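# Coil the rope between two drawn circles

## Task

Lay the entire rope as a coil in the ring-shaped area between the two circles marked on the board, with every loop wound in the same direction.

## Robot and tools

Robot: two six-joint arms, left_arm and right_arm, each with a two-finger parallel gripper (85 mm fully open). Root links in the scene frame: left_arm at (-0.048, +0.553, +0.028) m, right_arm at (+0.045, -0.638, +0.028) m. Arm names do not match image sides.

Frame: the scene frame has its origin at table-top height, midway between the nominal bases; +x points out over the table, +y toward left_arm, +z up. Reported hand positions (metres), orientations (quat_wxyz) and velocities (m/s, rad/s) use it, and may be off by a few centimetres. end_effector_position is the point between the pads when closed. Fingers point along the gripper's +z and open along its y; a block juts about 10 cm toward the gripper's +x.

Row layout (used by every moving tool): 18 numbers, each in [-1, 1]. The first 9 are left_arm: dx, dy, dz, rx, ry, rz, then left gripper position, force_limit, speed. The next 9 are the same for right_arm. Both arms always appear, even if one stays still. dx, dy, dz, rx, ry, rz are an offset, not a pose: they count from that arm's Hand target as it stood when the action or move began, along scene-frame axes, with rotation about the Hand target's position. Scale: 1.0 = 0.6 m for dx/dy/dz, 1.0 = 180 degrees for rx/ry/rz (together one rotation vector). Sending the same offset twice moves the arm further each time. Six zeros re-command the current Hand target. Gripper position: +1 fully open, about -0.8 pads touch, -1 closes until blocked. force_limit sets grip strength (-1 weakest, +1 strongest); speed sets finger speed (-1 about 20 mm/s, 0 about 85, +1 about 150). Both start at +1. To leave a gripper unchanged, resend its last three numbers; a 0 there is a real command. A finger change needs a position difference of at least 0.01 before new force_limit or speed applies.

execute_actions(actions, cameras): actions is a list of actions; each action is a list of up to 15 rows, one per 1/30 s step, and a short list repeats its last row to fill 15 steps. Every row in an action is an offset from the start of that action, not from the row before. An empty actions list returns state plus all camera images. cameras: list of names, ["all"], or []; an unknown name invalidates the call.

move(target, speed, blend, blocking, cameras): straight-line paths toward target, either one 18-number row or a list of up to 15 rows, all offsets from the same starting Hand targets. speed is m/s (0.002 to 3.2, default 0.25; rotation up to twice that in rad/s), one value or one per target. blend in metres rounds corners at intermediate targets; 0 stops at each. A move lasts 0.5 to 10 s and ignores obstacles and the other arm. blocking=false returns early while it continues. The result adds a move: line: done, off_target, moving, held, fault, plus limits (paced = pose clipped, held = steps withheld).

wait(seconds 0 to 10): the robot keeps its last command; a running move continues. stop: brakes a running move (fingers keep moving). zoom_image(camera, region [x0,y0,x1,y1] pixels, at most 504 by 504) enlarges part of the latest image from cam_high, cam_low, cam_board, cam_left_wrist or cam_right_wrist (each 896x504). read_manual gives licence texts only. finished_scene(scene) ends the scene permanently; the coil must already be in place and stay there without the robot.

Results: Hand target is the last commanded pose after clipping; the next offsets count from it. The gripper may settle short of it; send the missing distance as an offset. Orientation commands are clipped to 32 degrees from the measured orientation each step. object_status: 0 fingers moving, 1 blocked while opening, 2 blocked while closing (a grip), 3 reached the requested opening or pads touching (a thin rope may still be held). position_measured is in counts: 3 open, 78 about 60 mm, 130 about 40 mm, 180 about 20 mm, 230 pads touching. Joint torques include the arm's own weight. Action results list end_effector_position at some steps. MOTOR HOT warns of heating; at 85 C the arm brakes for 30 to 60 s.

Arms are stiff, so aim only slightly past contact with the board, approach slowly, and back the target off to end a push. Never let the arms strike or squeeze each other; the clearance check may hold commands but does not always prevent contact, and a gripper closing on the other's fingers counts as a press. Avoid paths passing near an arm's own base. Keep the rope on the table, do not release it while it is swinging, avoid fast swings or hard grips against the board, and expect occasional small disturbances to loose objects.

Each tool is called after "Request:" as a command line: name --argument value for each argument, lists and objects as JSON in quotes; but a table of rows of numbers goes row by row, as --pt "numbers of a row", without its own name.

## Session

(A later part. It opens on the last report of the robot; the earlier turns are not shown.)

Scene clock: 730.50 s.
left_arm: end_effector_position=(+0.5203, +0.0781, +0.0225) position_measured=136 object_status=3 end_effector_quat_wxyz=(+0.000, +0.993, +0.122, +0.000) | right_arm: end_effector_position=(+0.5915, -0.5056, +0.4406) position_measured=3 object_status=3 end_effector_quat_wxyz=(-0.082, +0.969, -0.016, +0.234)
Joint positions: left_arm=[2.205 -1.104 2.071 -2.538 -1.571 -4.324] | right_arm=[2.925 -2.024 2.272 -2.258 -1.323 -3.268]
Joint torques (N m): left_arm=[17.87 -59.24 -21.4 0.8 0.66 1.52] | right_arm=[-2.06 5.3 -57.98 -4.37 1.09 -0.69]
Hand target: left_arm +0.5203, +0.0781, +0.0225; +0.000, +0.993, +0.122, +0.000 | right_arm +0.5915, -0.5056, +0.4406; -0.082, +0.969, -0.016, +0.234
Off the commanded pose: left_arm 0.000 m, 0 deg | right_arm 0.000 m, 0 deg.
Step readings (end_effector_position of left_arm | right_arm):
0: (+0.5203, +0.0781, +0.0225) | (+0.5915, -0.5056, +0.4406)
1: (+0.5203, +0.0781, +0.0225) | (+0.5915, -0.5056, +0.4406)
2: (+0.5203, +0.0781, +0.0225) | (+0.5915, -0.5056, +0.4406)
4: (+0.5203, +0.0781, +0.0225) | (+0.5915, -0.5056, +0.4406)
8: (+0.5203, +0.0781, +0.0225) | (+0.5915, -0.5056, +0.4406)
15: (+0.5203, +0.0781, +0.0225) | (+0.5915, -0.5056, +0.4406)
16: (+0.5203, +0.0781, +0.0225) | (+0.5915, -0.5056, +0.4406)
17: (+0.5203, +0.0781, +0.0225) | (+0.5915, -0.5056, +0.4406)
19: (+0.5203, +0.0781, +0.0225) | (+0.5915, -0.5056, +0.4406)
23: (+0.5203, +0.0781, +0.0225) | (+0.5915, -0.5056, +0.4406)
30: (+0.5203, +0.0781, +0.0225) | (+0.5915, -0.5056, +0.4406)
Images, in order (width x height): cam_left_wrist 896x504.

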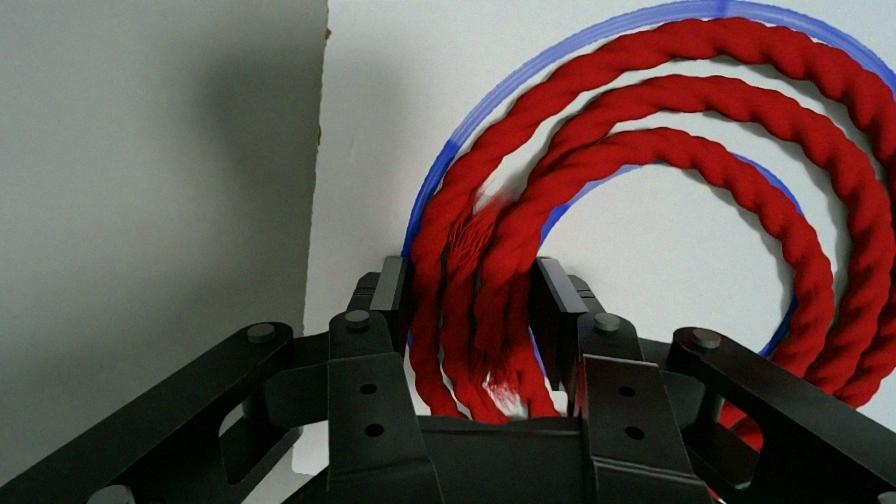

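Request:
execute_actions --actions '[[[0,0,0,0,0,0,0.428,-1,-1,0,0,0,0,0,0,1,1,1]],[[0,0,0,0,0,0,0.428,-1,-1,0,0,0,0,0,0,1,1,1]],[[0,0,0,0,0,0,0.428,-1,-1,0,0,0,0,0,0,1,1,1]]]' --cameras '["cam_left_wrist"]'

Request:
zoom_image --camera "cam_left_wrist" --region '[320, 120, 660, 440]'

Scene clock: 733.40 s.
left_arm: end_effector_position=(+0.5203, +0.0781, +0.0225) position_measured=75 object_status=3 end_effector_quat_wxyz=(+0.000, +0.993, +0.122, +0.000) | right_arm: end_effector_position=(+0.5915, -0.5056, +0.4406) position_measured=3 object_status=3 end_effector_quat_wxyz=(-0.082, +0.969, -0.016, +0.234)
Joint positions: left_arm=[2.205 -1.104 2.071 -2.538 -1.571 -4.324] | right_arm=[2.925 -2.024 2.272 -2.258 -1.323 -3.268]
Joint torques (N m): left_arm=[-13.68 -107.5 -24.28 -5.5 0.75 0.53] | right_arm=[-1.91 5.31 -58.16 -4.24 1.18 -0.54]
Hand target: left_arm +0.5203, +0.0781, +0.0225; +0.000, +0.993, +0.122, +0.000 | right_arm +0.5915, -0.5056, +0.4406; -0.082, +0.969, -0.016, +0.234
Off the commanded pose: left_arm 0.000 m, 0 deg | right_arm 0.000 m, 0 deg.
Step readings (end_effector_position of left_arm | right_arm):
0: (+0.5203, +0.0781, +0.0225) | (+0.5915, -0.5056, +0.4406)
1: (+0.5203, +0.0781, +0.0225) | (+0.5915, -0.5056, +0.4406)
2: (+0.5203, +0.0781, +0.0225) | (+0.5915, -0.5056, +0.4406)
4: (+0.5203, +0.0781, +0.0225) | (+0.5915, -0.5056, +0.4406)
8: (+0.5203, +0.0781, +0.0225) | (+0.5915, -0.5056, +0.4406)
15: (+0.5203, +0.0781, +0.0224) | (+0.5915, -0.5056, +0.4406)
16: (+0.5203, +0.0782, +0.0224) | (+0.5915, -0.5056, +0.4406)
17: (+0.5203, +0.0782, +0.0224) | (+0.5915, -0.5056, +0.4406)
19: (+0.5203, +0.0782, +0.0224) | (+0.5915, -0.5056, +0.4406)
23: (+0.5203, +0.0782, +0.0224) | (+0.5915, -0.5056, +0.4406)
30: (+0.5203, +0.0781, +0.0224) | (+0.5915, -0.5056, +0.4406)
31: (+0.5203, +0.0781, +0.0224) | (+0.5915, -0.5056, +0.4406)
32: (+0.5203, +0.0781, +0.0224) | (+0.5915, -0.5056, +0.4406)
34: (+0.5203, +0.0781, +0.0225) | (+0.5915, -0.5056, +0.4406)
38: (+0.5203, +0.0781, +0.0225) | (+0.5915, -0.5056, +0.4406)
45: (+0.5203, +0.0781, +0.0225) | (+0.5915, -0.5056, +0.4406)
Images, in order (width x height): cam_left_wrist 896x504.

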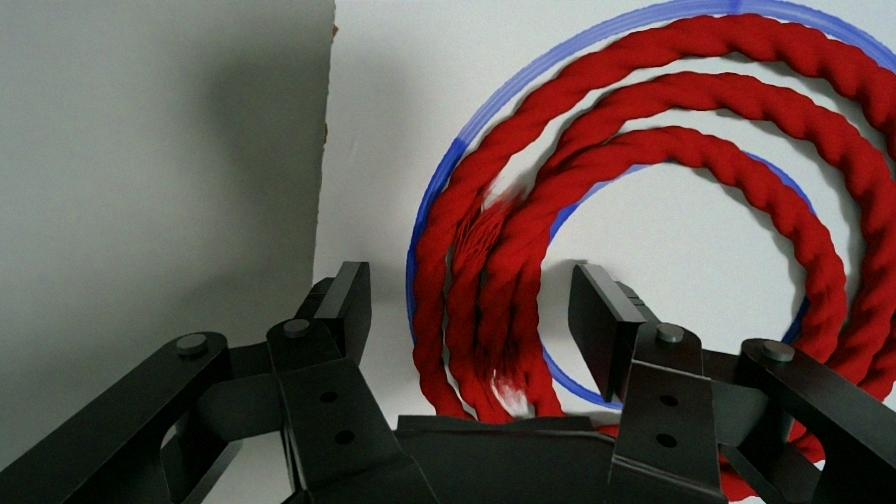

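Scaled by 1.482 from the camera's 896x504 image, which has a finer 1280x720 frame.

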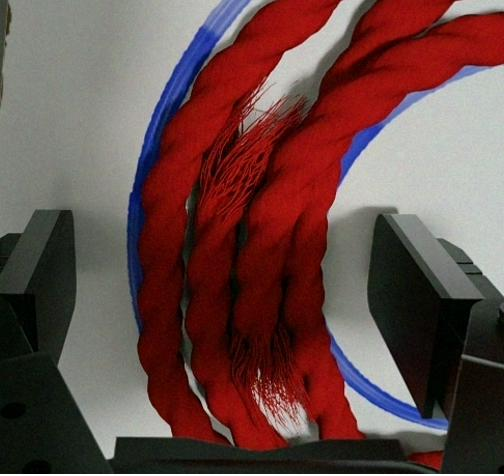

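Request:
move --pt "0 0 0.1625 0 0 0 0.428 -1 -1 0 0 0 0 0 0 1 1 1" --pt "-0.07328 -0.07548 0.56167 0 0 -0.0211 0.428 -1 -1 0 0 0 0 0 0 1 1 1" --speed '[0.1, 0.2]' --blend '[0.02, 0]' --cameras '["cam_board", "cam_left_wrist"]'

Request:
zoom_image --camera "cam_left_wrist" --region '[380, 0, 590, 180]'

Request:
zoom_image --camera "cam_left_wrist" --region '[390, 0, 490, 100]'

Request:
zoom_image --camera "cam_left_wrist" --region '[390, 70, 490, 170]'

Request:
zoom_image --camera "cam_left_wrist" --region '[480, 0, 580, 100]'

Request:
zoom_image --camera "cam_left_wrist" --region '[480, 70, 580, 170]'

Scene clock: 738.63 s.
left_arm: end_effector_position=(+0.4763, +0.0328, +0.3594) position_measured=75 object_status=3 end_effector_quat_wxyz=(+0.000, +0.996, +0.089, +0.000) | right_arm: end_effector_position=(+0.5915, -0.5056, +0.4406) position_measured=3 object_status=3 end_effector_quat_wxyz=(-0.082, +0.969, -0.016, +0.234)
Joint positions: left_arm=[2.119 -1.469 1.819 -1.921 -1.571 -4.344] | right_arm=[2.925 -2.024 2.272 -2.258 -1.323 -3.268]
Joint torques (N m): left_arm=[-13.9 -89.37 -64.28 -1.68 0.89 -5.18] | right_arm=[-1.5 6.08 -57.9 -4.17 1.18 -0.54]
Hand target: left_arm +0.4763, +0.0328, +0.3595; +0.000, +0.996, +0.089, +0.000 | right_arm +0.5915, -0.5056, +0.4406; -0.082, +0.969, -0.016, +0.234
Off the commanded pose: left_arm 0.000 m, 0 deg | right_arm 0.000 m, 0 deg.
move: done
Images, in order (width x height): cam_board 896x504, cam_left_wrist 896x504.

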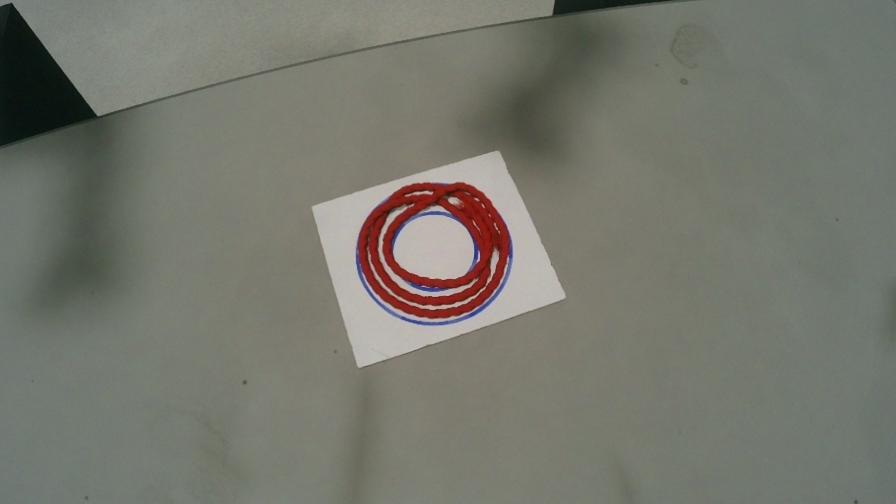

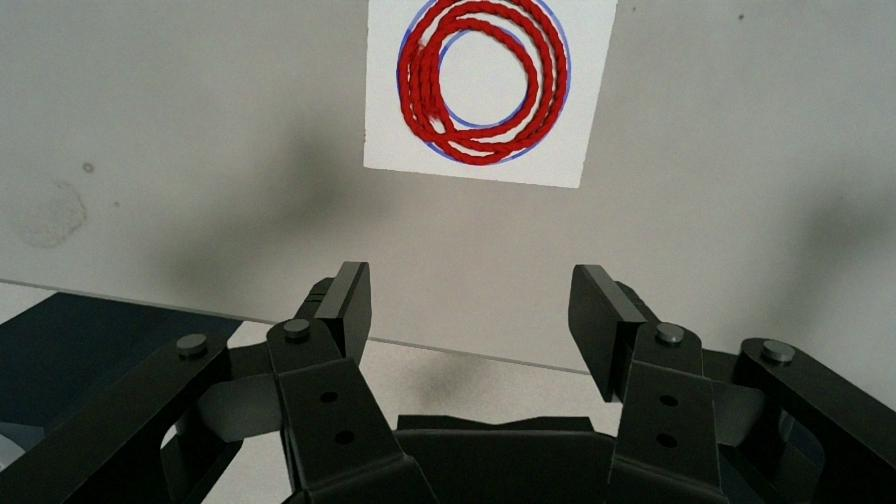

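Scaled by 2.400 from the camera's 896x504 image, which has a finer 1280x720 frame.

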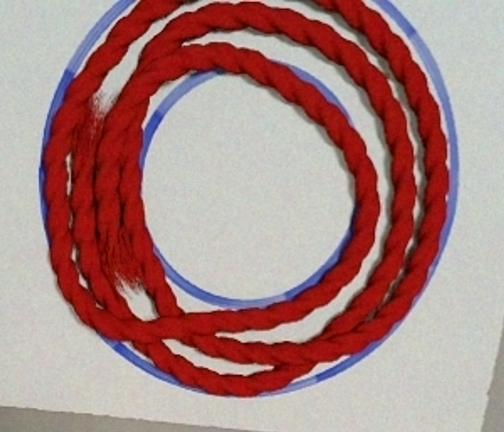

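Scaled by 5.040 from the camera's 896x504 image, which has a finer 1280x720 frame.

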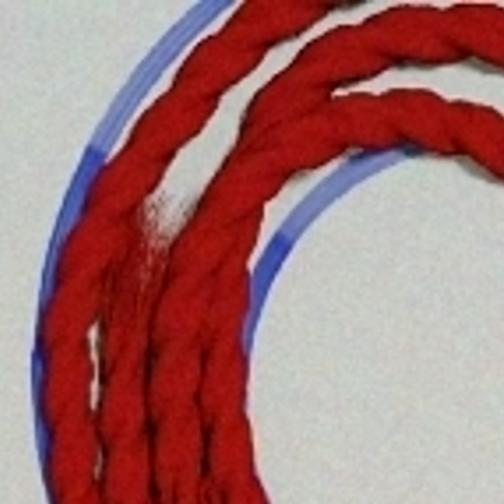

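Scaled by 5.040 from the camera's 896x504 image, which has a finer 1280x720 frame.

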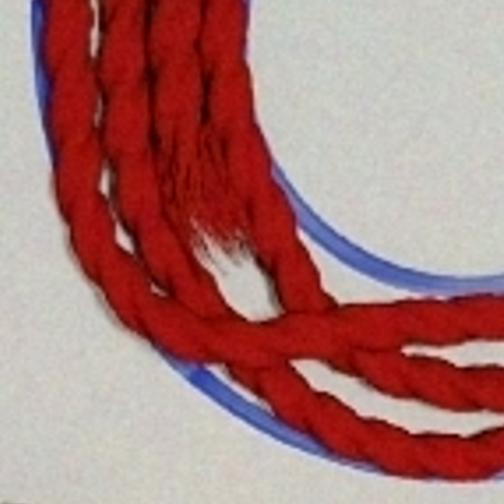

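Scaled by 5.040 from the camera's 896x504 image, which has a finer 1280x720 frame.

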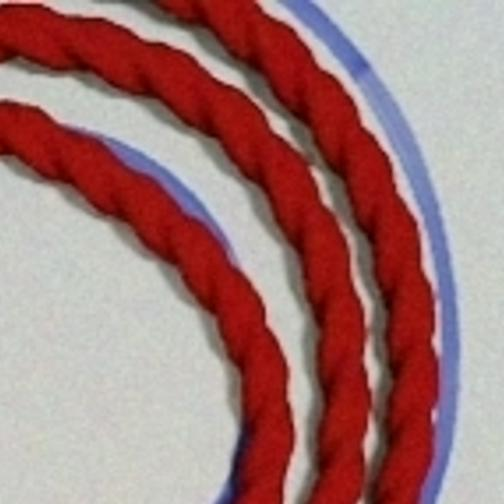

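Scaled by 5.040 from the camera's 896x504 image, which has a finer 1280x720 frame.

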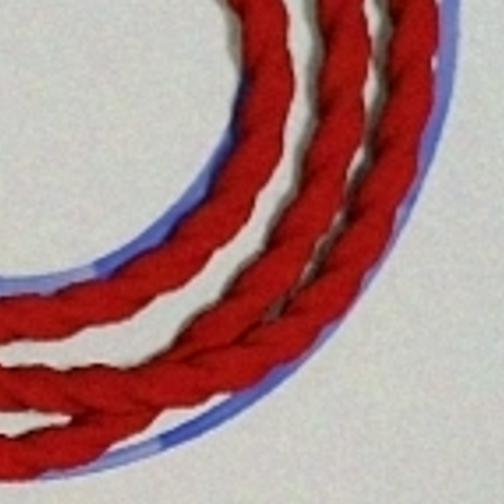

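Request:
move --pt "0.12565 -0.04242 -0.39917 0 0 0.2878 -1 -0.7 -0.3 0 0 0 0 0 0 1 1 1" --pt "0.12565 -0.04242 -0.55667 0 0 0.2878 -1 -0.7 -0.3 0 0 0 0 0 0 1 1 1" --pt "0.15215 -0.0565 -0.55667 0 0 0.2878 -1 -0.7 -0.3 0 0 0 0 0 0 1 1 1" --pt "0.12565 -0.04242 -0.55667 0 0 0.2878 -1 -0.7 -0.3 0 0 0 0 0 0 1 1 1" --pt "0.12565 -0.04242 -0.39917 0 0 0.2878 -1 -0.7 -0.3 0 0 0 0 0 0 1 1 1" --speed '[0.25, 0.08, 0.02, 0.04, 0.12]' --blend 0

Request:
move --target '[-0.12565, 0.04242, 0.39917, 0, 0, -0.2878, -1, -0.7, -0.3, 0,0,0,0,0,0,1,1,1]' --speed 0.25 --cameras '["cam_board", "cam_left_wrist"]'

Request:
zoom_image --camera "cam_left_wrist" --region '[380, 0, 590, 180]'

Request:
zoom_image --camera "cam_left_wrist" --region '[480, 0, 580, 100]'

Request:
zoom_image --camera "cam_left_wrist" --region '[480, 70, 580, 170]'

Request:
zoom_image --camera "cam_left_wrist" --region '[390, 0, 490, 100]'

Request:
zoom_image --camera "cam_left_wrist" --region '[390, 70, 490, 170]'

Scene clock: 751.60 s.
left_arm: end_effector_position=(+0.5517, +0.0074, +0.1198) position_measured=232 object_status=3 end_effector_quat_wxyz=(+0.000, +0.857, +0.515, +0.000) | right_arm: end_effector_position=(+0.5915, -0.5056, +0.4406) position_measured=3 object_status=3 end_effector_quat_wxyz=(-0.082, +0.969, -0.016, +0.234)
Joint positions: left_arm=[2.184 -1.15 1.89 -2.311 -1.571 -5.183] | right_arm=[2.925 -2.024 2.272 -2.258 -1.323 -3.268]
Joint torques (N m): left_arm=[-12.45 -115.63 -55.26 -1.62 -0.53 -4.61] | right_arm=[-0.46 5.06 -57.85 -3.77 1.32 -0.62]
Hand target: left_arm +0.5517, +0.0074, +0.1200; +0.000, +0.857, +0.515, +0.000 | right_arm +0.5915, -0.5056, +0.4406; -0.082, +0.969, -0.016, +0.234
Off the commanded pose: left_arm 0.000 m, 0 deg | right_arm 0.000 m, 0 deg.
move: done

Scene clock: 754.00 s.
left_arm: end_effector_position=(+0.4763, +0.0328, +0.3594) position_measured=232 object_status=3 end_effector_quat_wxyz=(+0.000, +0.996, +0.089, +0.000) | right_arm: end_effector_position=(+0.5915, -0.5056, +0.4406) position_measured=3 object_status=3 end_effector_quat_wxyz=(-0.082, +0.969, -0.016, +0.234)
Joint positions: left_arm=[2.119 -1.469 1.819 -1.921 -1.571 -4.344] | right_arm=[2.925 -2.024 2.272 -2.258 -1.323 -3.268]
Joint torques (N m): left_arm=[-11.25 -88.89 -64.85 -1.05 -0.05 2.98] | right_arm=[-1.28 5.36 -58.04 -3.75 1.09 -0.65]
Hand target: left_arm +0.4763, +0.0328, +0.3595; +0.000, +0.996, +0.089, +0.000 | right_arm +0.5915, -0.5056, +0.4406; -0.082, +0.969, -0.016, +0.234
Off the commanded pose: left_arm 0.000 m, 0 deg | right_arm 0.000 m, 0 deg.
move: done
Images, in order (width x height): cam_board 896x504, cam_left_wrist 896x504.

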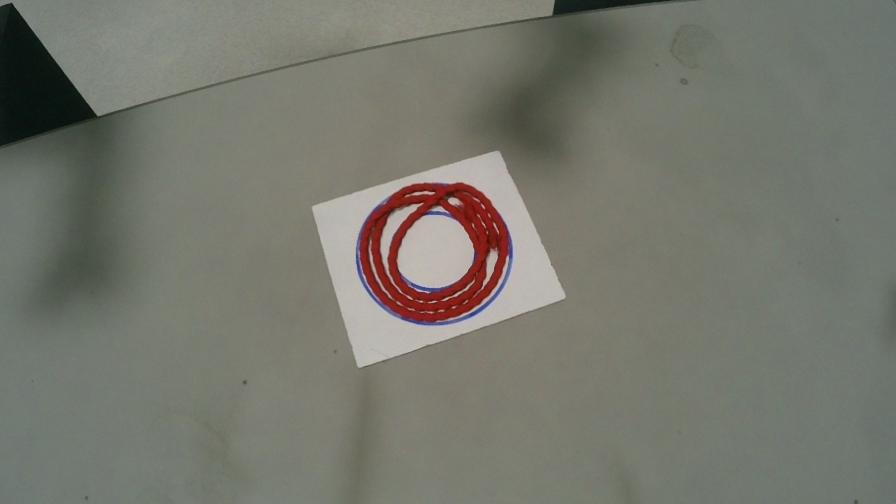

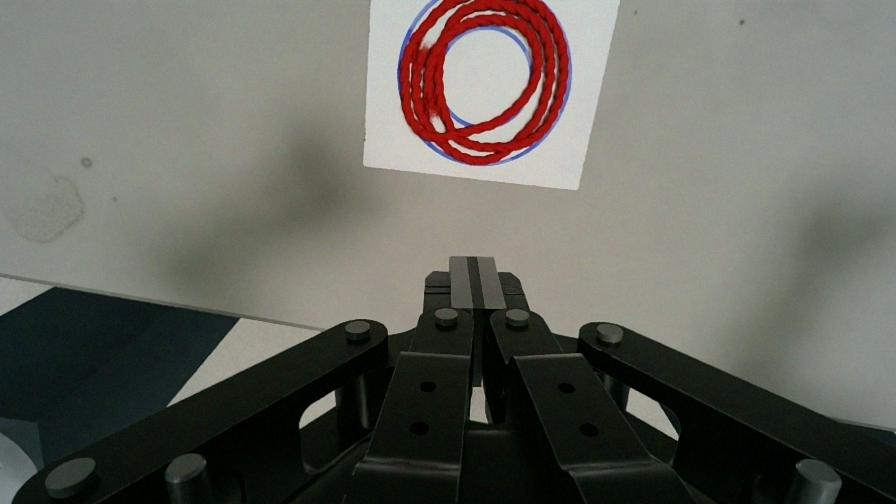

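Scaled by 2.400 from the camera's 896x504 image, which has a finer 1280x720 frame.

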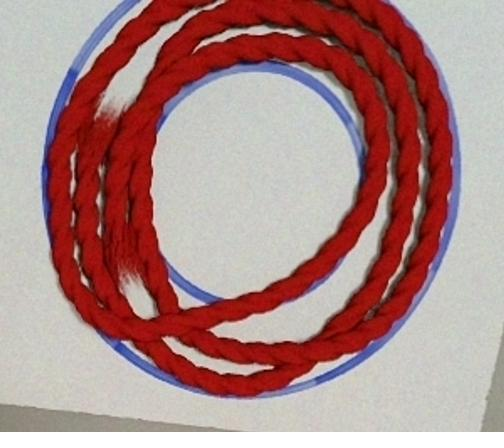

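Scaled by 5.040 from the camera's 896x504 image, which has a finer 1280x720 frame.

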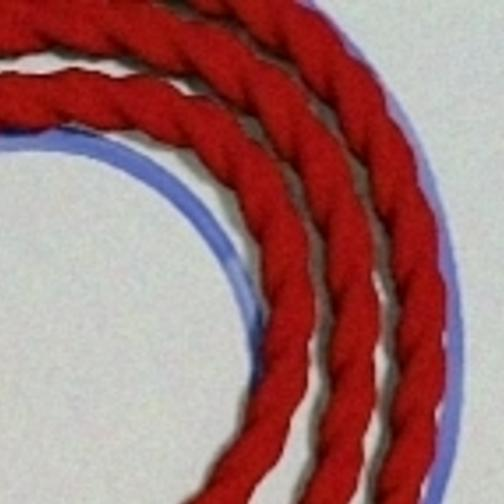

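Scaled by 5.040 from the camera's 896x504 image, which has a finer 1280x720 frame.

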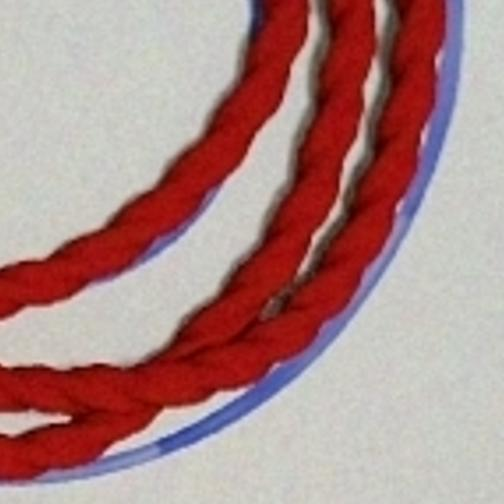

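Scaled by 5.040 from the camera's 896x504 image, which has a finer 1280x720 frame.

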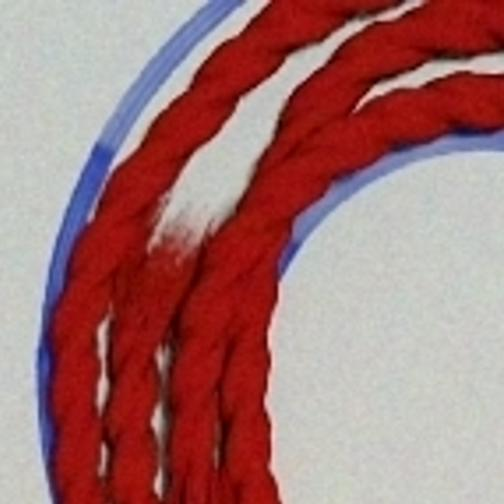

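Scaled by 5.040 from the camera's 896x504 image, which has a finer 1280x720 frame.

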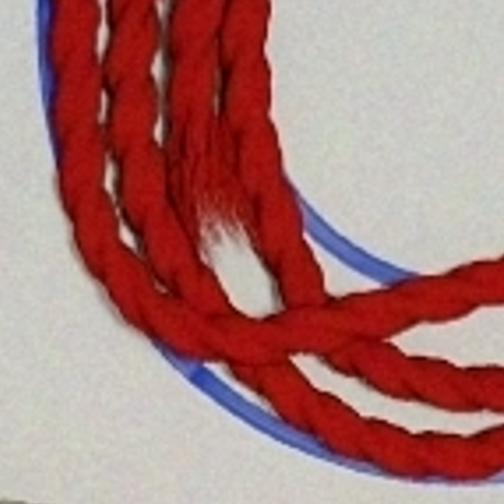

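Request:
move --pt "0.09043 -0.04997 -0.39917 0 0 -0.1789 -1 -0.7 -0.3 0 0 0 0 0 0 1 1 1" --pt "0.09043 -0.04997 -0.55667 0 0 -0.1789 -1 -0.7 -0.3 0 0 0 0 0 0 1 1 1" --pt "0.07763 -0.08165 -0.55667 0 0 -0.1789 -1 -0.7 -0.3 0 0 0 0 0 0 1 1 1" --pt "0.09043 -0.04997 -0.55667 0 0 -0.1789 -1 -0.7 -0.3 0 0 0 0 0 0 1 1 1" --speed '[0.2, 0.08, 0.02, 0.04]' --blend 0

Request:
move --pt "-0.01038 0.00825 0 0 0 -0.1833 -1 -0.7 -0.3 0 0 0 0 0 0 1 1 1" --pt "-0.03837 -0.01135 0 0 0 -0.1833 -1 -0.7 -0.3 0 0 0 0 0 0 1 1 1" --pt "-0.01038 0.00825 0 0 0 -0.1833 -1 -0.7 -0.3 0 0 0 0 0 0 1 1 1" --pt "-0.01038 0.00825 0.1575 0 0 -0.1833 -1 -0.7 -0.3 0 0 0 0 0 0 1 1 1" --pt "-0.09043 0.04997 0.55667 0 0 0.1789 -1 -0.7 -0.3 0 0 0 0 0 0 1 1 1" --speed '[0.25, 0.02, 0.04, 0.12, 0.2]' --blend '[0, 0, 0, 0.02, 0]' --cameras '["cam_board", "cam_left_wrist"]'

Request:
zoom_image --camera "cam_left_wrist" --region '[380, 0, 590, 180]'

Request:
zoom_image --camera "cam_left_wrist" --region '[480, 0, 580, 100]'

Request:
zoom_image --camera "cam_left_wrist" --region '[480, 70, 580, 170]'

Request:
zoom_image --camera "cam_left_wrist" --region '[390, 0, 490, 100]'

Request:
zoom_image --camera "cam_left_wrist" --region '[390, 70, 490, 170]'

Scene clock: 784.83 s.
left_arm: end_effector_position=(+0.5305, +0.0027, +0.0255) position_measured=232 object_status=3 end_effector_quat_wxyz=(+0.000, +0.982, -0.191, +0.000) | right_arm: end_effector_position=(+0.5915, -0.5056, +0.4406) position_measured=3 object_status=3 end_effector_quat_wxyz=(-0.082, +0.969, -0.016, +0.234)
Joint positions: left_arm=[2.159 -1.045 1.953 -2.479 -1.571 -3.742] | right_arm=[2.925 -2.024 2.272 -2.258 -1.323 -3.268]
Joint torques (N m): left_arm=[16.44 -118.9 -23.63 -6.94 0.29 2.88] | right_arm=[-0.35 5.36 -58.07 -3.5 1.13 -0.74]
Hand target: left_arm +0.5306, +0.0028, +0.0255; +0.000, +0.982, -0.191, +0.000 | right_arm +0.5915, -0.5056, +0.4406; -0.082, +0.969, -0.016, +0.234
Off the commanded pose: left_arm 0.000 m, 0 deg | right_arm 0.000 m, 0 deg.
move: done

Scene clock: 792.43 s.
left_arm: end_effector_position=(+0.4763, +0.0328, +0.3595) position_measured=232 object_status=3 end_effector_quat_wxyz=(+0.000, +0.996, +0.089, +0.000) | right_arm: end_effector_position=(+0.5915, -0.5056, +0.4406) position_measured=3 object_status=3 end_effector_quat_wxyz=(-0.082, +0.969, -0.016, +0.234)
Joint positions: left_arm=[2.119 -1.469 1.819 -1.921 -1.571 -4.344] | right_arm=[2.925 -2.024 2.272 -2.258 -1.323 -3.268]
Joint torques (N m): left_arm=[-12.03 -89.51 -64.1 -1.66 1.1 -5.39] | right_arm=[-0.76 3.85 -57.92 -3.16 1.19 -0.96]
Hand target: left_arm +0.4763, +0.0328, +0.3595; +0.000, +0.996, +0.089, +0.000 | right_arm +0.5915, -0.5056, +0.4406; -0.082, +0.969, -0.016, +0.234
Off the commanded pose: left_arm 0.000 m, 0 deg | right_arm 0.000 m, 0 deg.
move: done
Images, in order (width x height): cam_board 896x504, cam_left_wrist 896x504.

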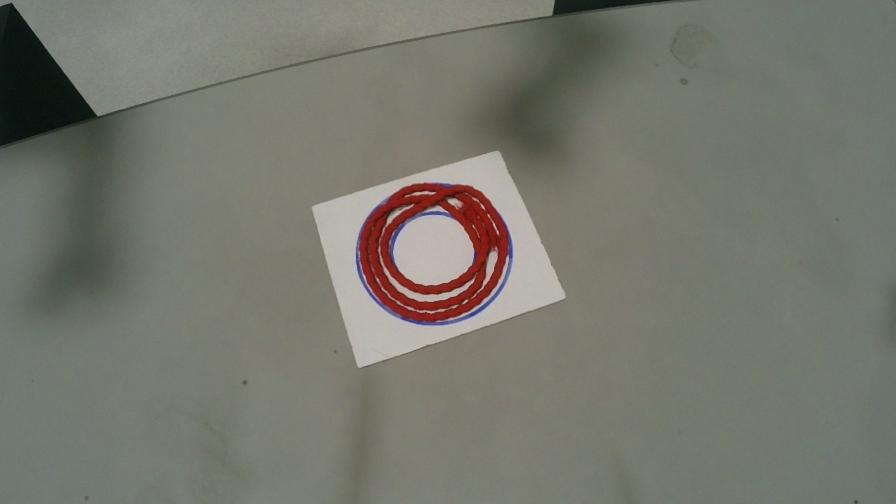

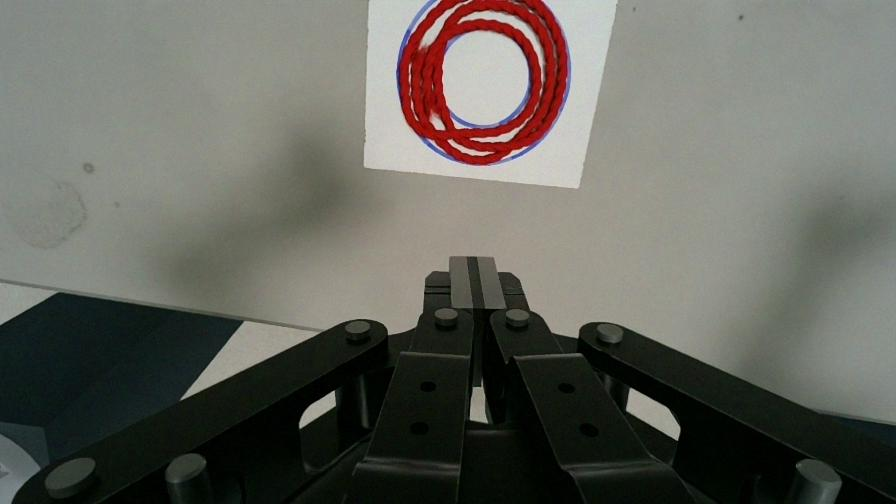

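Scaled by 2.400 from the camera's 896x504 image, which has a finer 1280x720 frame.

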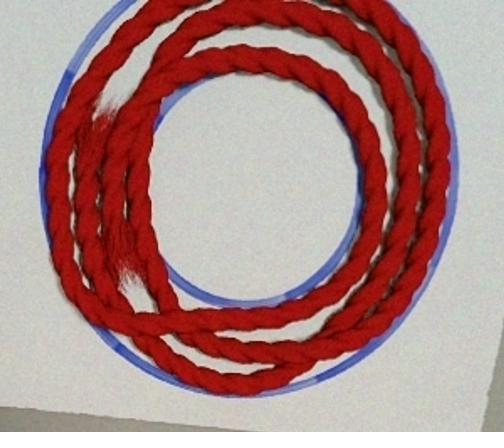

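Scaled by 5.040 from the camera's 896x504 image, which has a finer 1280x720 frame.

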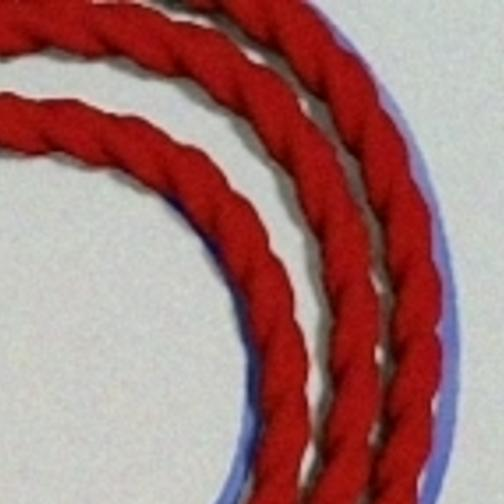

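Scaled by 5.040 from the camera's 896x504 image, which has a finer 1280x720 frame.

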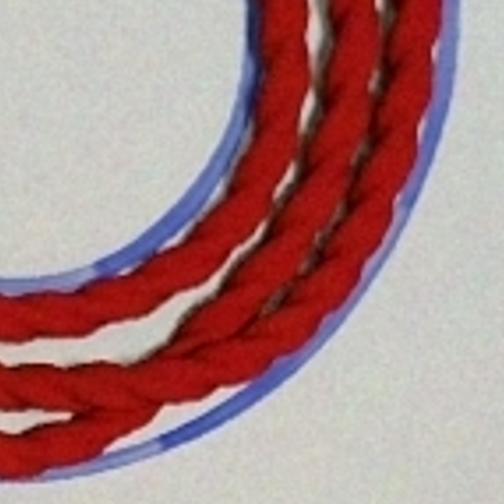

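Scaled by 5.040 from the camera's 896x504 image, which has a finer 1280x720 frame.

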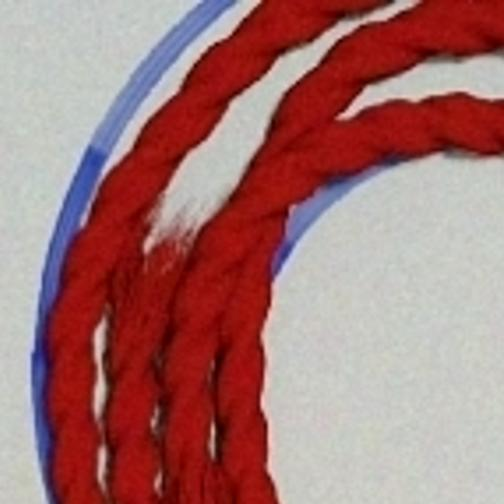

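Scaled by 5.040 from the camera's 896x504 image, which has a finer 1280x720 frame.

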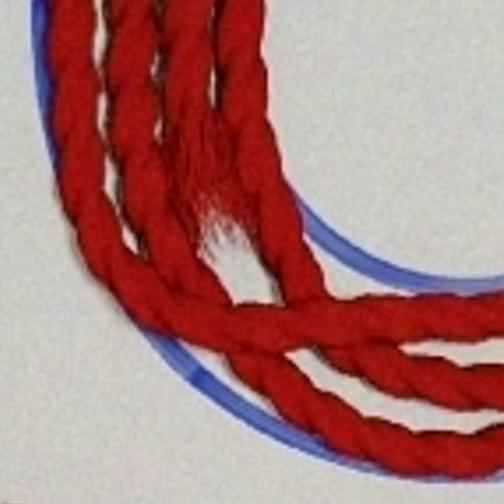

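Request:
move --pt "0.08058 0.07703 -0.39917 0 0 0 0.428 -1 0 0 0 0 0 0 0 1 1 1" --pt "0.08058 0.07703 -0.56167 0 0 0 0.428 -1 0 0 0 0 0 0 0 1 1 1" --speed '[0.2, 0.07]' --blend 0 --cameras '["cam_left_wrist"]'

Request:
zoom_image --camera "cam_left_wrist" --region '[320, 120, 660, 440]'

Scene clock: 799.00 s.
left_arm: end_effector_position=(+0.5247, +0.0790, +0.0226) position_measured=75 object_status=3 end_effector_quat_wxyz=(+0.000, +0.996, +0.089, +0.000) | right_arm: end_effector_position=(+0.5915, -0.5056, +0.4406) position_measured=3 object_status=3 end_effector_quat_wxyz=(-0.082, +0.969, -0.016, +0.234)
Joint positions: left_arm=[2.211 -1.101 2.066 -2.536 -1.571 -4.252] | right_arm=[2.925 -2.024 2.272 -2.258 -1.323 -3.268]
Joint torques (N m): left_arm=[14.94 -79 -21.55 -6.52 -0.17 2.97] | right_arm=[-0.07 4.77 -57.72 -2.94 1.34 -1.19]
Hand target: left_arm +0.5247, +0.0790, +0.0225; +0.000, +0.996, +0.089, +0.000 | right_arm +0.5915, -0.5056, +0.4406; -0.082, +0.969, -0.016, +0.234
Off the commanded pose: left_arm 0.000 m, 0 deg | right_arm 0.000 m, 0 deg.
move: done
Images, in order (width x height): cam_left_wrist 896x504.

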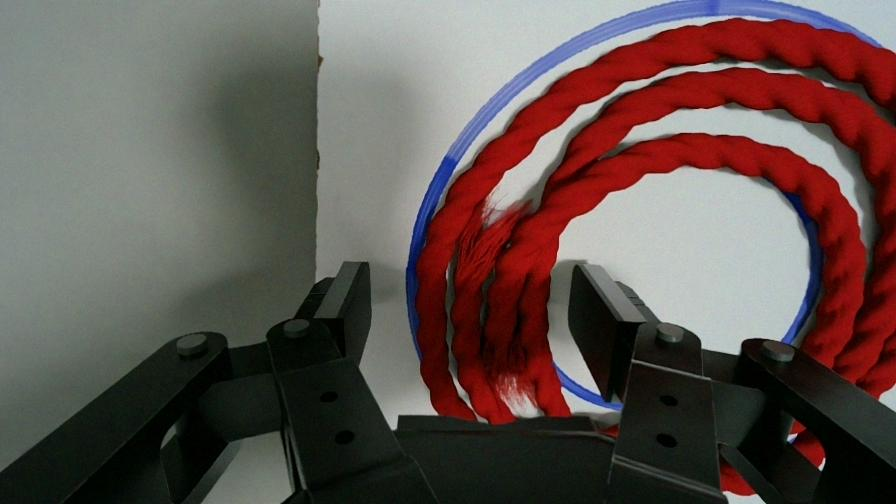

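Scaled by 1.482 from the camera's 896x504 image, which has a finer 1280x720 frame.

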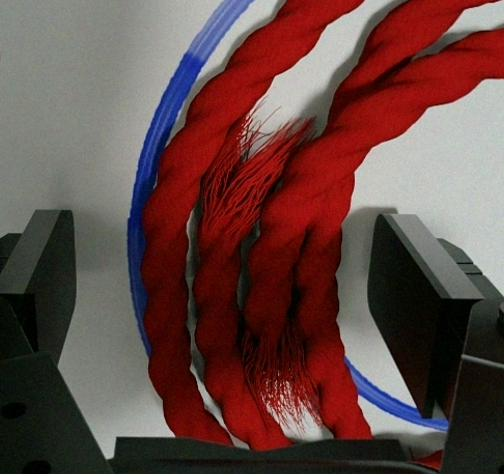

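Request:
execute_actions --actions '[[[0,0,0,0,0,0,-0.06,-1,-1,0,0,0,0,0,0,1,1,1]],[[0,0,0,0,0,0,-0.06,-1,-1,0,0,0,0,0,0,1,1,1]],[[0,0,0,0,0,0,-0.06,-1,-1,0,0,0,0,0,0,1,1,1]],[[0,0,0,0,0,0,0.428,-1,-1,0,0,0,0,0,0,1,1,1]],[[0,0,0,0,0,0,0.428,-1,-1,0,0,0,0,0,0,1,1,1]],[[0,0,0,0,0,0,0.428,-1,-1,0,0,0,0,0,0,1,1,1]]]' --cameras '["cam_left_wrist"]'

Request:
zoom_image --camera "cam_left_wrist" --region '[320, 120, 660, 440]'

Request:
move --pt "0 0 0.1625 0 0 0 0.428 -1 -1 0 0 0 0 0 0 1 1 1" --pt "-0.08058 -0.07703 0.56167 0 0 0 0.428 -1 -1 0 0 0 0 0 0 1 1 1" --speed '[0.1, 0.2]' --blend '[0.02, 0]' --cameras '["cam_board", "cam_left_wrist"]'

Request:
zoom_image --camera "cam_left_wrist" --region '[380, 0, 590, 180]'

Request:
zoom_image --camera "cam_left_wrist" --region '[480, 0, 580, 100]'

Request:
zoom_image --camera "cam_left_wrist" --region '[480, 70, 580, 170]'

Request:
zoom_image --camera "cam_left_wrist" --region '[390, 0, 490, 100]'

Request:
zoom_image --camera "cam_left_wrist" --region '[390, 70, 490, 170]'

Scene clock: 804.83 s.
left_arm: end_effector_position=(+0.5247, +0.0790, +0.0225) position_measured=75 object_status=3 end_effector_quat_wxyz=(+0.000, +0.996, +0.089, +0.000) | right_arm: end_effector_position=(+0.5915, -0.5056, +0.4406) position_measured=3 object_status=3 end_effector_quat_wxyz=(-0.082, +0.969, -0.016, +0.234)
Joint positions: left_arm=[2.211 -1.101 2.066 -2.536 -1.571 -4.252] | right_arm=[2.925 -2.024 2.272 -2.258 -1.323 -3.268]
Joint torques (N m): left_arm=[-13.35 -110.6 -25.27 -5.32 0.56 2.34] | right_arm=[0.53 4.63 -57.73 -2.84 1.03 -1.28]
Hand target: left_arm +0.5247, +0.0790, +0.0225; +0.000, +0.996, +0.089, +0.000 | right_arm +0.5915, -0.5056, +0.4406; -0.082, +0.969, -0.016, +0.234
Off the commanded pose: left_arm 0.000 m, 0 deg | right_arm 0.000 m, 0 deg.
Step readings (end_effector_position of left_arm | right_arm):
0: (+0.5247, +0.0790, +0.0225) | (+0.5915, -0.5056, +0.4406)
1: (+0.5247, +0.0790, +0.0225) | (+0.5915, -0.5056, +0.4406)
2: (+0.5247, +0.0790, +0.0225) | (+0.5915, -0.5056, +0.4406)
4: (+0.5247, +0.0790, +0.0225) | (+0.5915, -0.5056, +0.4406)
8: (+0.5247, +0.0790, +0.0225) | (+0.5915, -0.5056, +0.4406)
15: (+0.5247, +0.0790, +0.0225) | (+0.5915, -0.5056, +0.4406)
16: (+0.5247, +0.0790, +0.0225) | (+0.5915, -0.5056, +0.4406)
17: (+0.5247, +0.0790, +0.0225) | (+0.5915, -0.5056, +0.4406)
19: (+0.5247, +0.0790, +0.0225) | (+0.5915, -0.5056, +0.4406)
23: (+0.5247, +0.0790, +0.0225) | (+0.5915, -0.5056, +0.4406)
30: (+0.5247, +0.0790, +0.0225) | (+0.5915, -0.5056, +0.4406)
31: (+0.5247, +0.0790, +0.0226) | (+0.5915, -0.5056, +0.4406)
32: (+0.5247, +0.0790, +0.0226) | (+0.5915, -0.5056, +0.4406)
34: (+0.5247, +0.0790, +0.0225) | (+0.5915, -0.5056, +0.4406)
38: (+0.5247, +0.0790, +0.0225) | (+0.5915, -0.5056, +0.4406)
45: (+0.5247, +0.0790, +0.0225) | (+0.5915, -0.5056, +0.4406)
46: (+0.5247, +0.0790, +0.0225) | (+0.5915, -0.5056, +0.4406)
47: (+0.5247, +0.0790, +0.0225) | (+0.5915, -0.5056, +0.4406)
49: (+0.5247, +0.0790, +0.0225) | (+0.5915, -0.5056, +0.4406)
53: (+0.5247, +0.0790, +0.0225) | (+0.5915, -0.5056, +0.4406)
60: (+0.5247, +0.0791, +0.0224) | (+0.5915, -0.5056, +0.4406)
61: (+0.5247, +0.0791, +0.0224) | (+0.5915, -0.5056, +0.4406)
62: (+0.5247, +0.0791, +0.0224) | (+0.5915, -0.5056, +0.4406)
64: (+0.5247, +0.0791, +0.0224) | (+0.5915, -0.5056, +0.4406)
68: (+0.5247, +0.0791, +0.0224) | (+0.5915, -0.5056, +0.4406)
75: (+0.5247, +0.0791, +0.0224) | (+0.5915, -0.5056, +0.4406)
76: (+0.5247, +0.0791, +0.0224) | (+0.5915, -0.5056, +0.4406)
77: (+0.5247, +0.0791, +0.0224) | (+0.5915, -0.5056, +0.4406)
79: (+0.5247, +0.0791, +0.0225) | (+0.5915, -0.5056, +0.4406)
83: (+0.5247, +0.0791, +0.0225) | (+0.5915, -0.5056, +0.4406)
90: (+0.5247, +0.0790, +0.0225) | (+0.5915, -0.5056, +0.4406)
Images, in order (width x height): cam_left_wrist 896x504.

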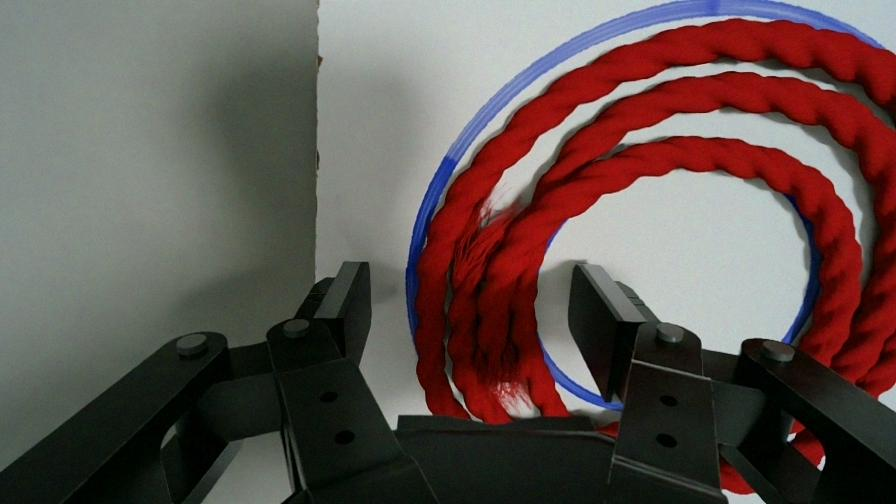

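Scaled by 1.482 from the camera's 896x504 image, which has a finer 1280x720 frame.

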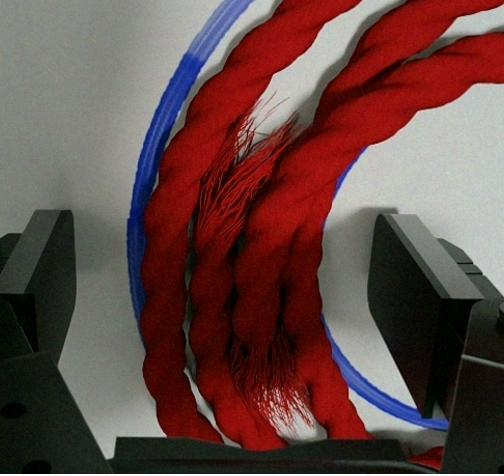

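Scene clock: 807.60 s.
left_arm: end_effector_position=(+0.4763, +0.0328, +0.3594) position_measured=75 object_status=3 end_effector_quat_wxyz=(+0.000, +0.996, +0.089, +0.000) | right_arm: end_effector_position=(+0.5915, -0.5056, +0.4406) position_measured=3 object_status=3 end_effector_quat_wxyz=(-0.082, +0.969, -0.016, +0.234)
Joint positions: left_arm=[2.119 -1.469 1.819 -1.921 -1.571 -4.344] | right_arm=[2.925 -2.024 2.272 -2.258 -1.323 -3.268]
Joint torques (N m): left_arm=[-11.91 -88.98 -64.19 -1.31 0.81 -5.03] | right_arm=[0.91 5.05 -57.83 -2.69 1.3 -1.43]
Hand target: left_arm +0.4763, +0.0328, +0.3595; +0.000, +0.996, +0.089, +0.000 | right_arm +0.5915, -0.5056, +0.4406; -0.082, +0.969, -0.016, +0.234
Off the commanded pose: left_arm 0.000 m, 0 deg | right_arm 0.000 m, 0 deg.
move: done
Images, in order (width x height): cam_board 896x504, cam_left_wrist 896x504.

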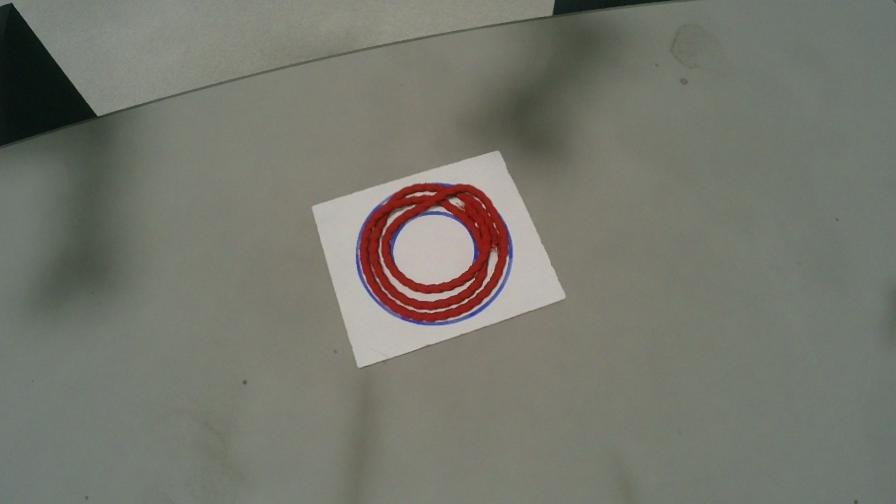

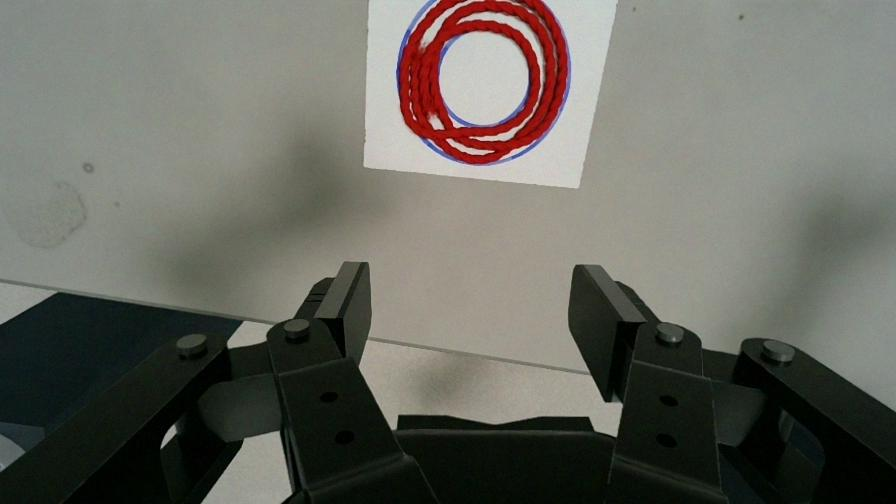

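Scaled by 2.400 from the camera's 896x504 image, which has a finer 1280x720 frame.

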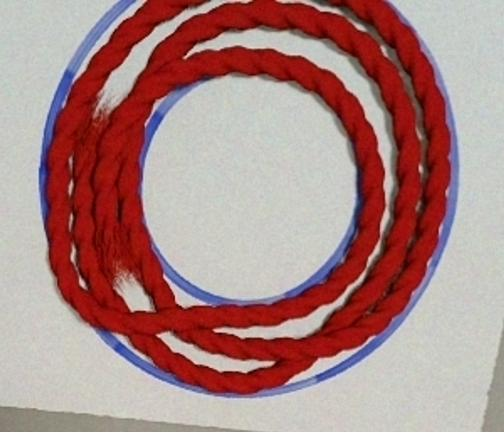

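Scaled by 5.040 from the camera's 896x504 image, which has a finer 1280x720 frame.

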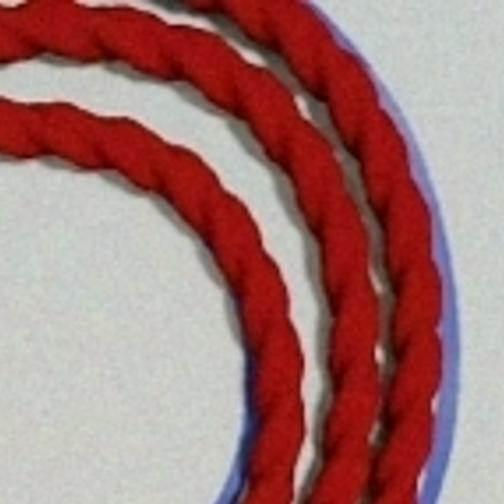

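Scaled by 5.040 from the camera's 896x504 image, which has a finer 1280x720 frame.

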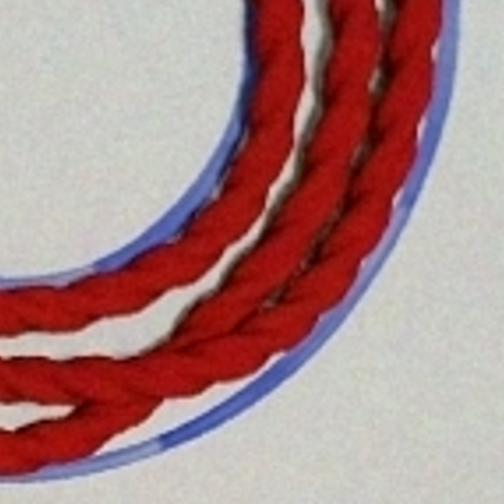

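Scaled by 5.040 from the camera's 896x504 image, which has a finer 1280x720 frame.

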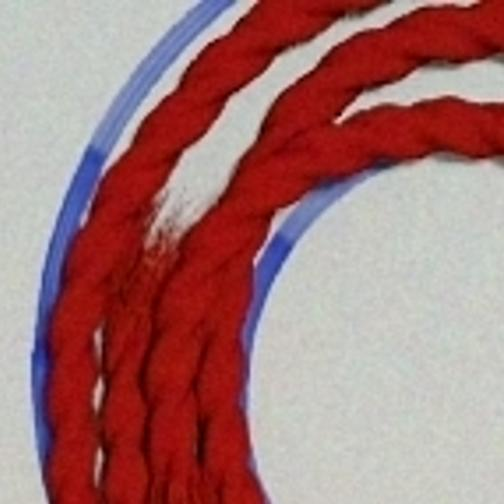

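Scaled by 5.040 from the camera's 896x504 image, which has a finer 1280x720 frame.

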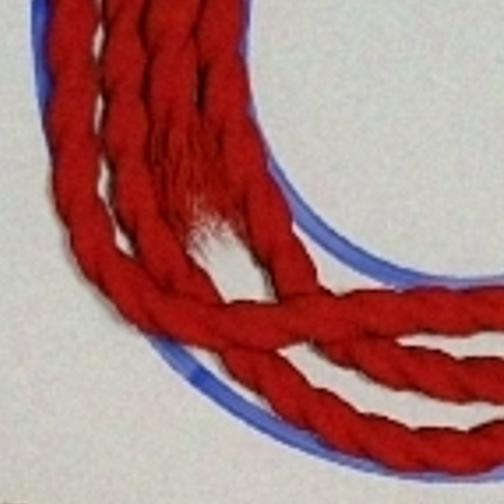

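Request:
zoom_image --camera "cam_board" --region '[340, 165, 530, 345]'

Request:
zoom_image --camera "cam_board" --region '[350, 240, 450, 340]'

Request:
zoom_image --camera "cam_board" --region '[420, 240, 520, 340]'

Request:
zoom_image --camera "cam_board" --region '[420, 175, 520, 275]'

Scaled by 2.653 from the camera's 896x504 image, which has a finer 1280x720 frame.

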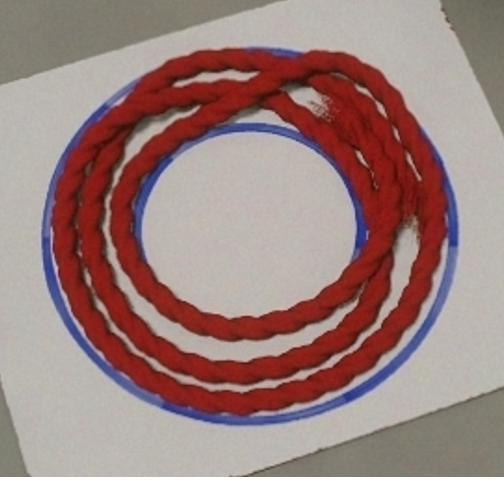

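Scaled by 5.040 from the camera's 896x504 image, which has a finer 1280x720 frame.

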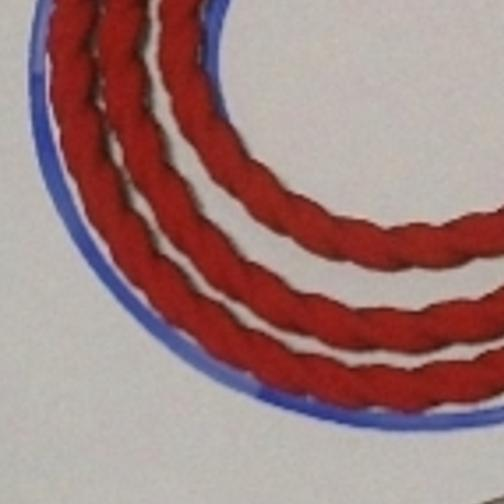

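Scaled by 5.040 from the camera's 896x504 image, which has a finer 1280x720 frame.

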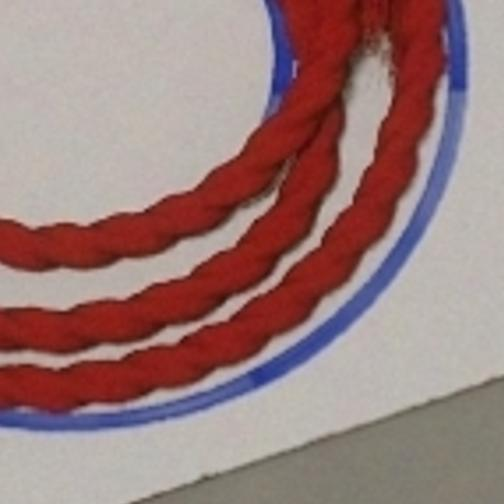

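Scaled by 5.040 from the camera's 896x504 image, which has a finer 1280x720 frame.

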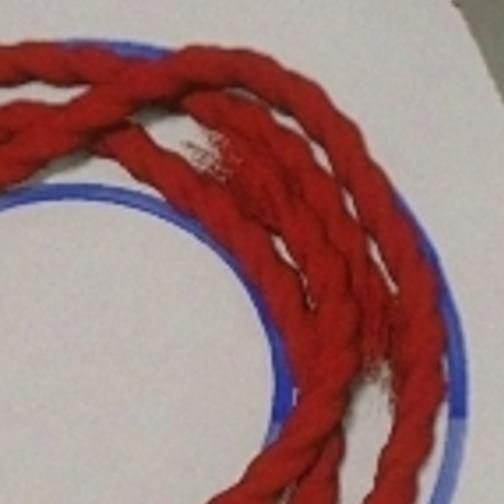

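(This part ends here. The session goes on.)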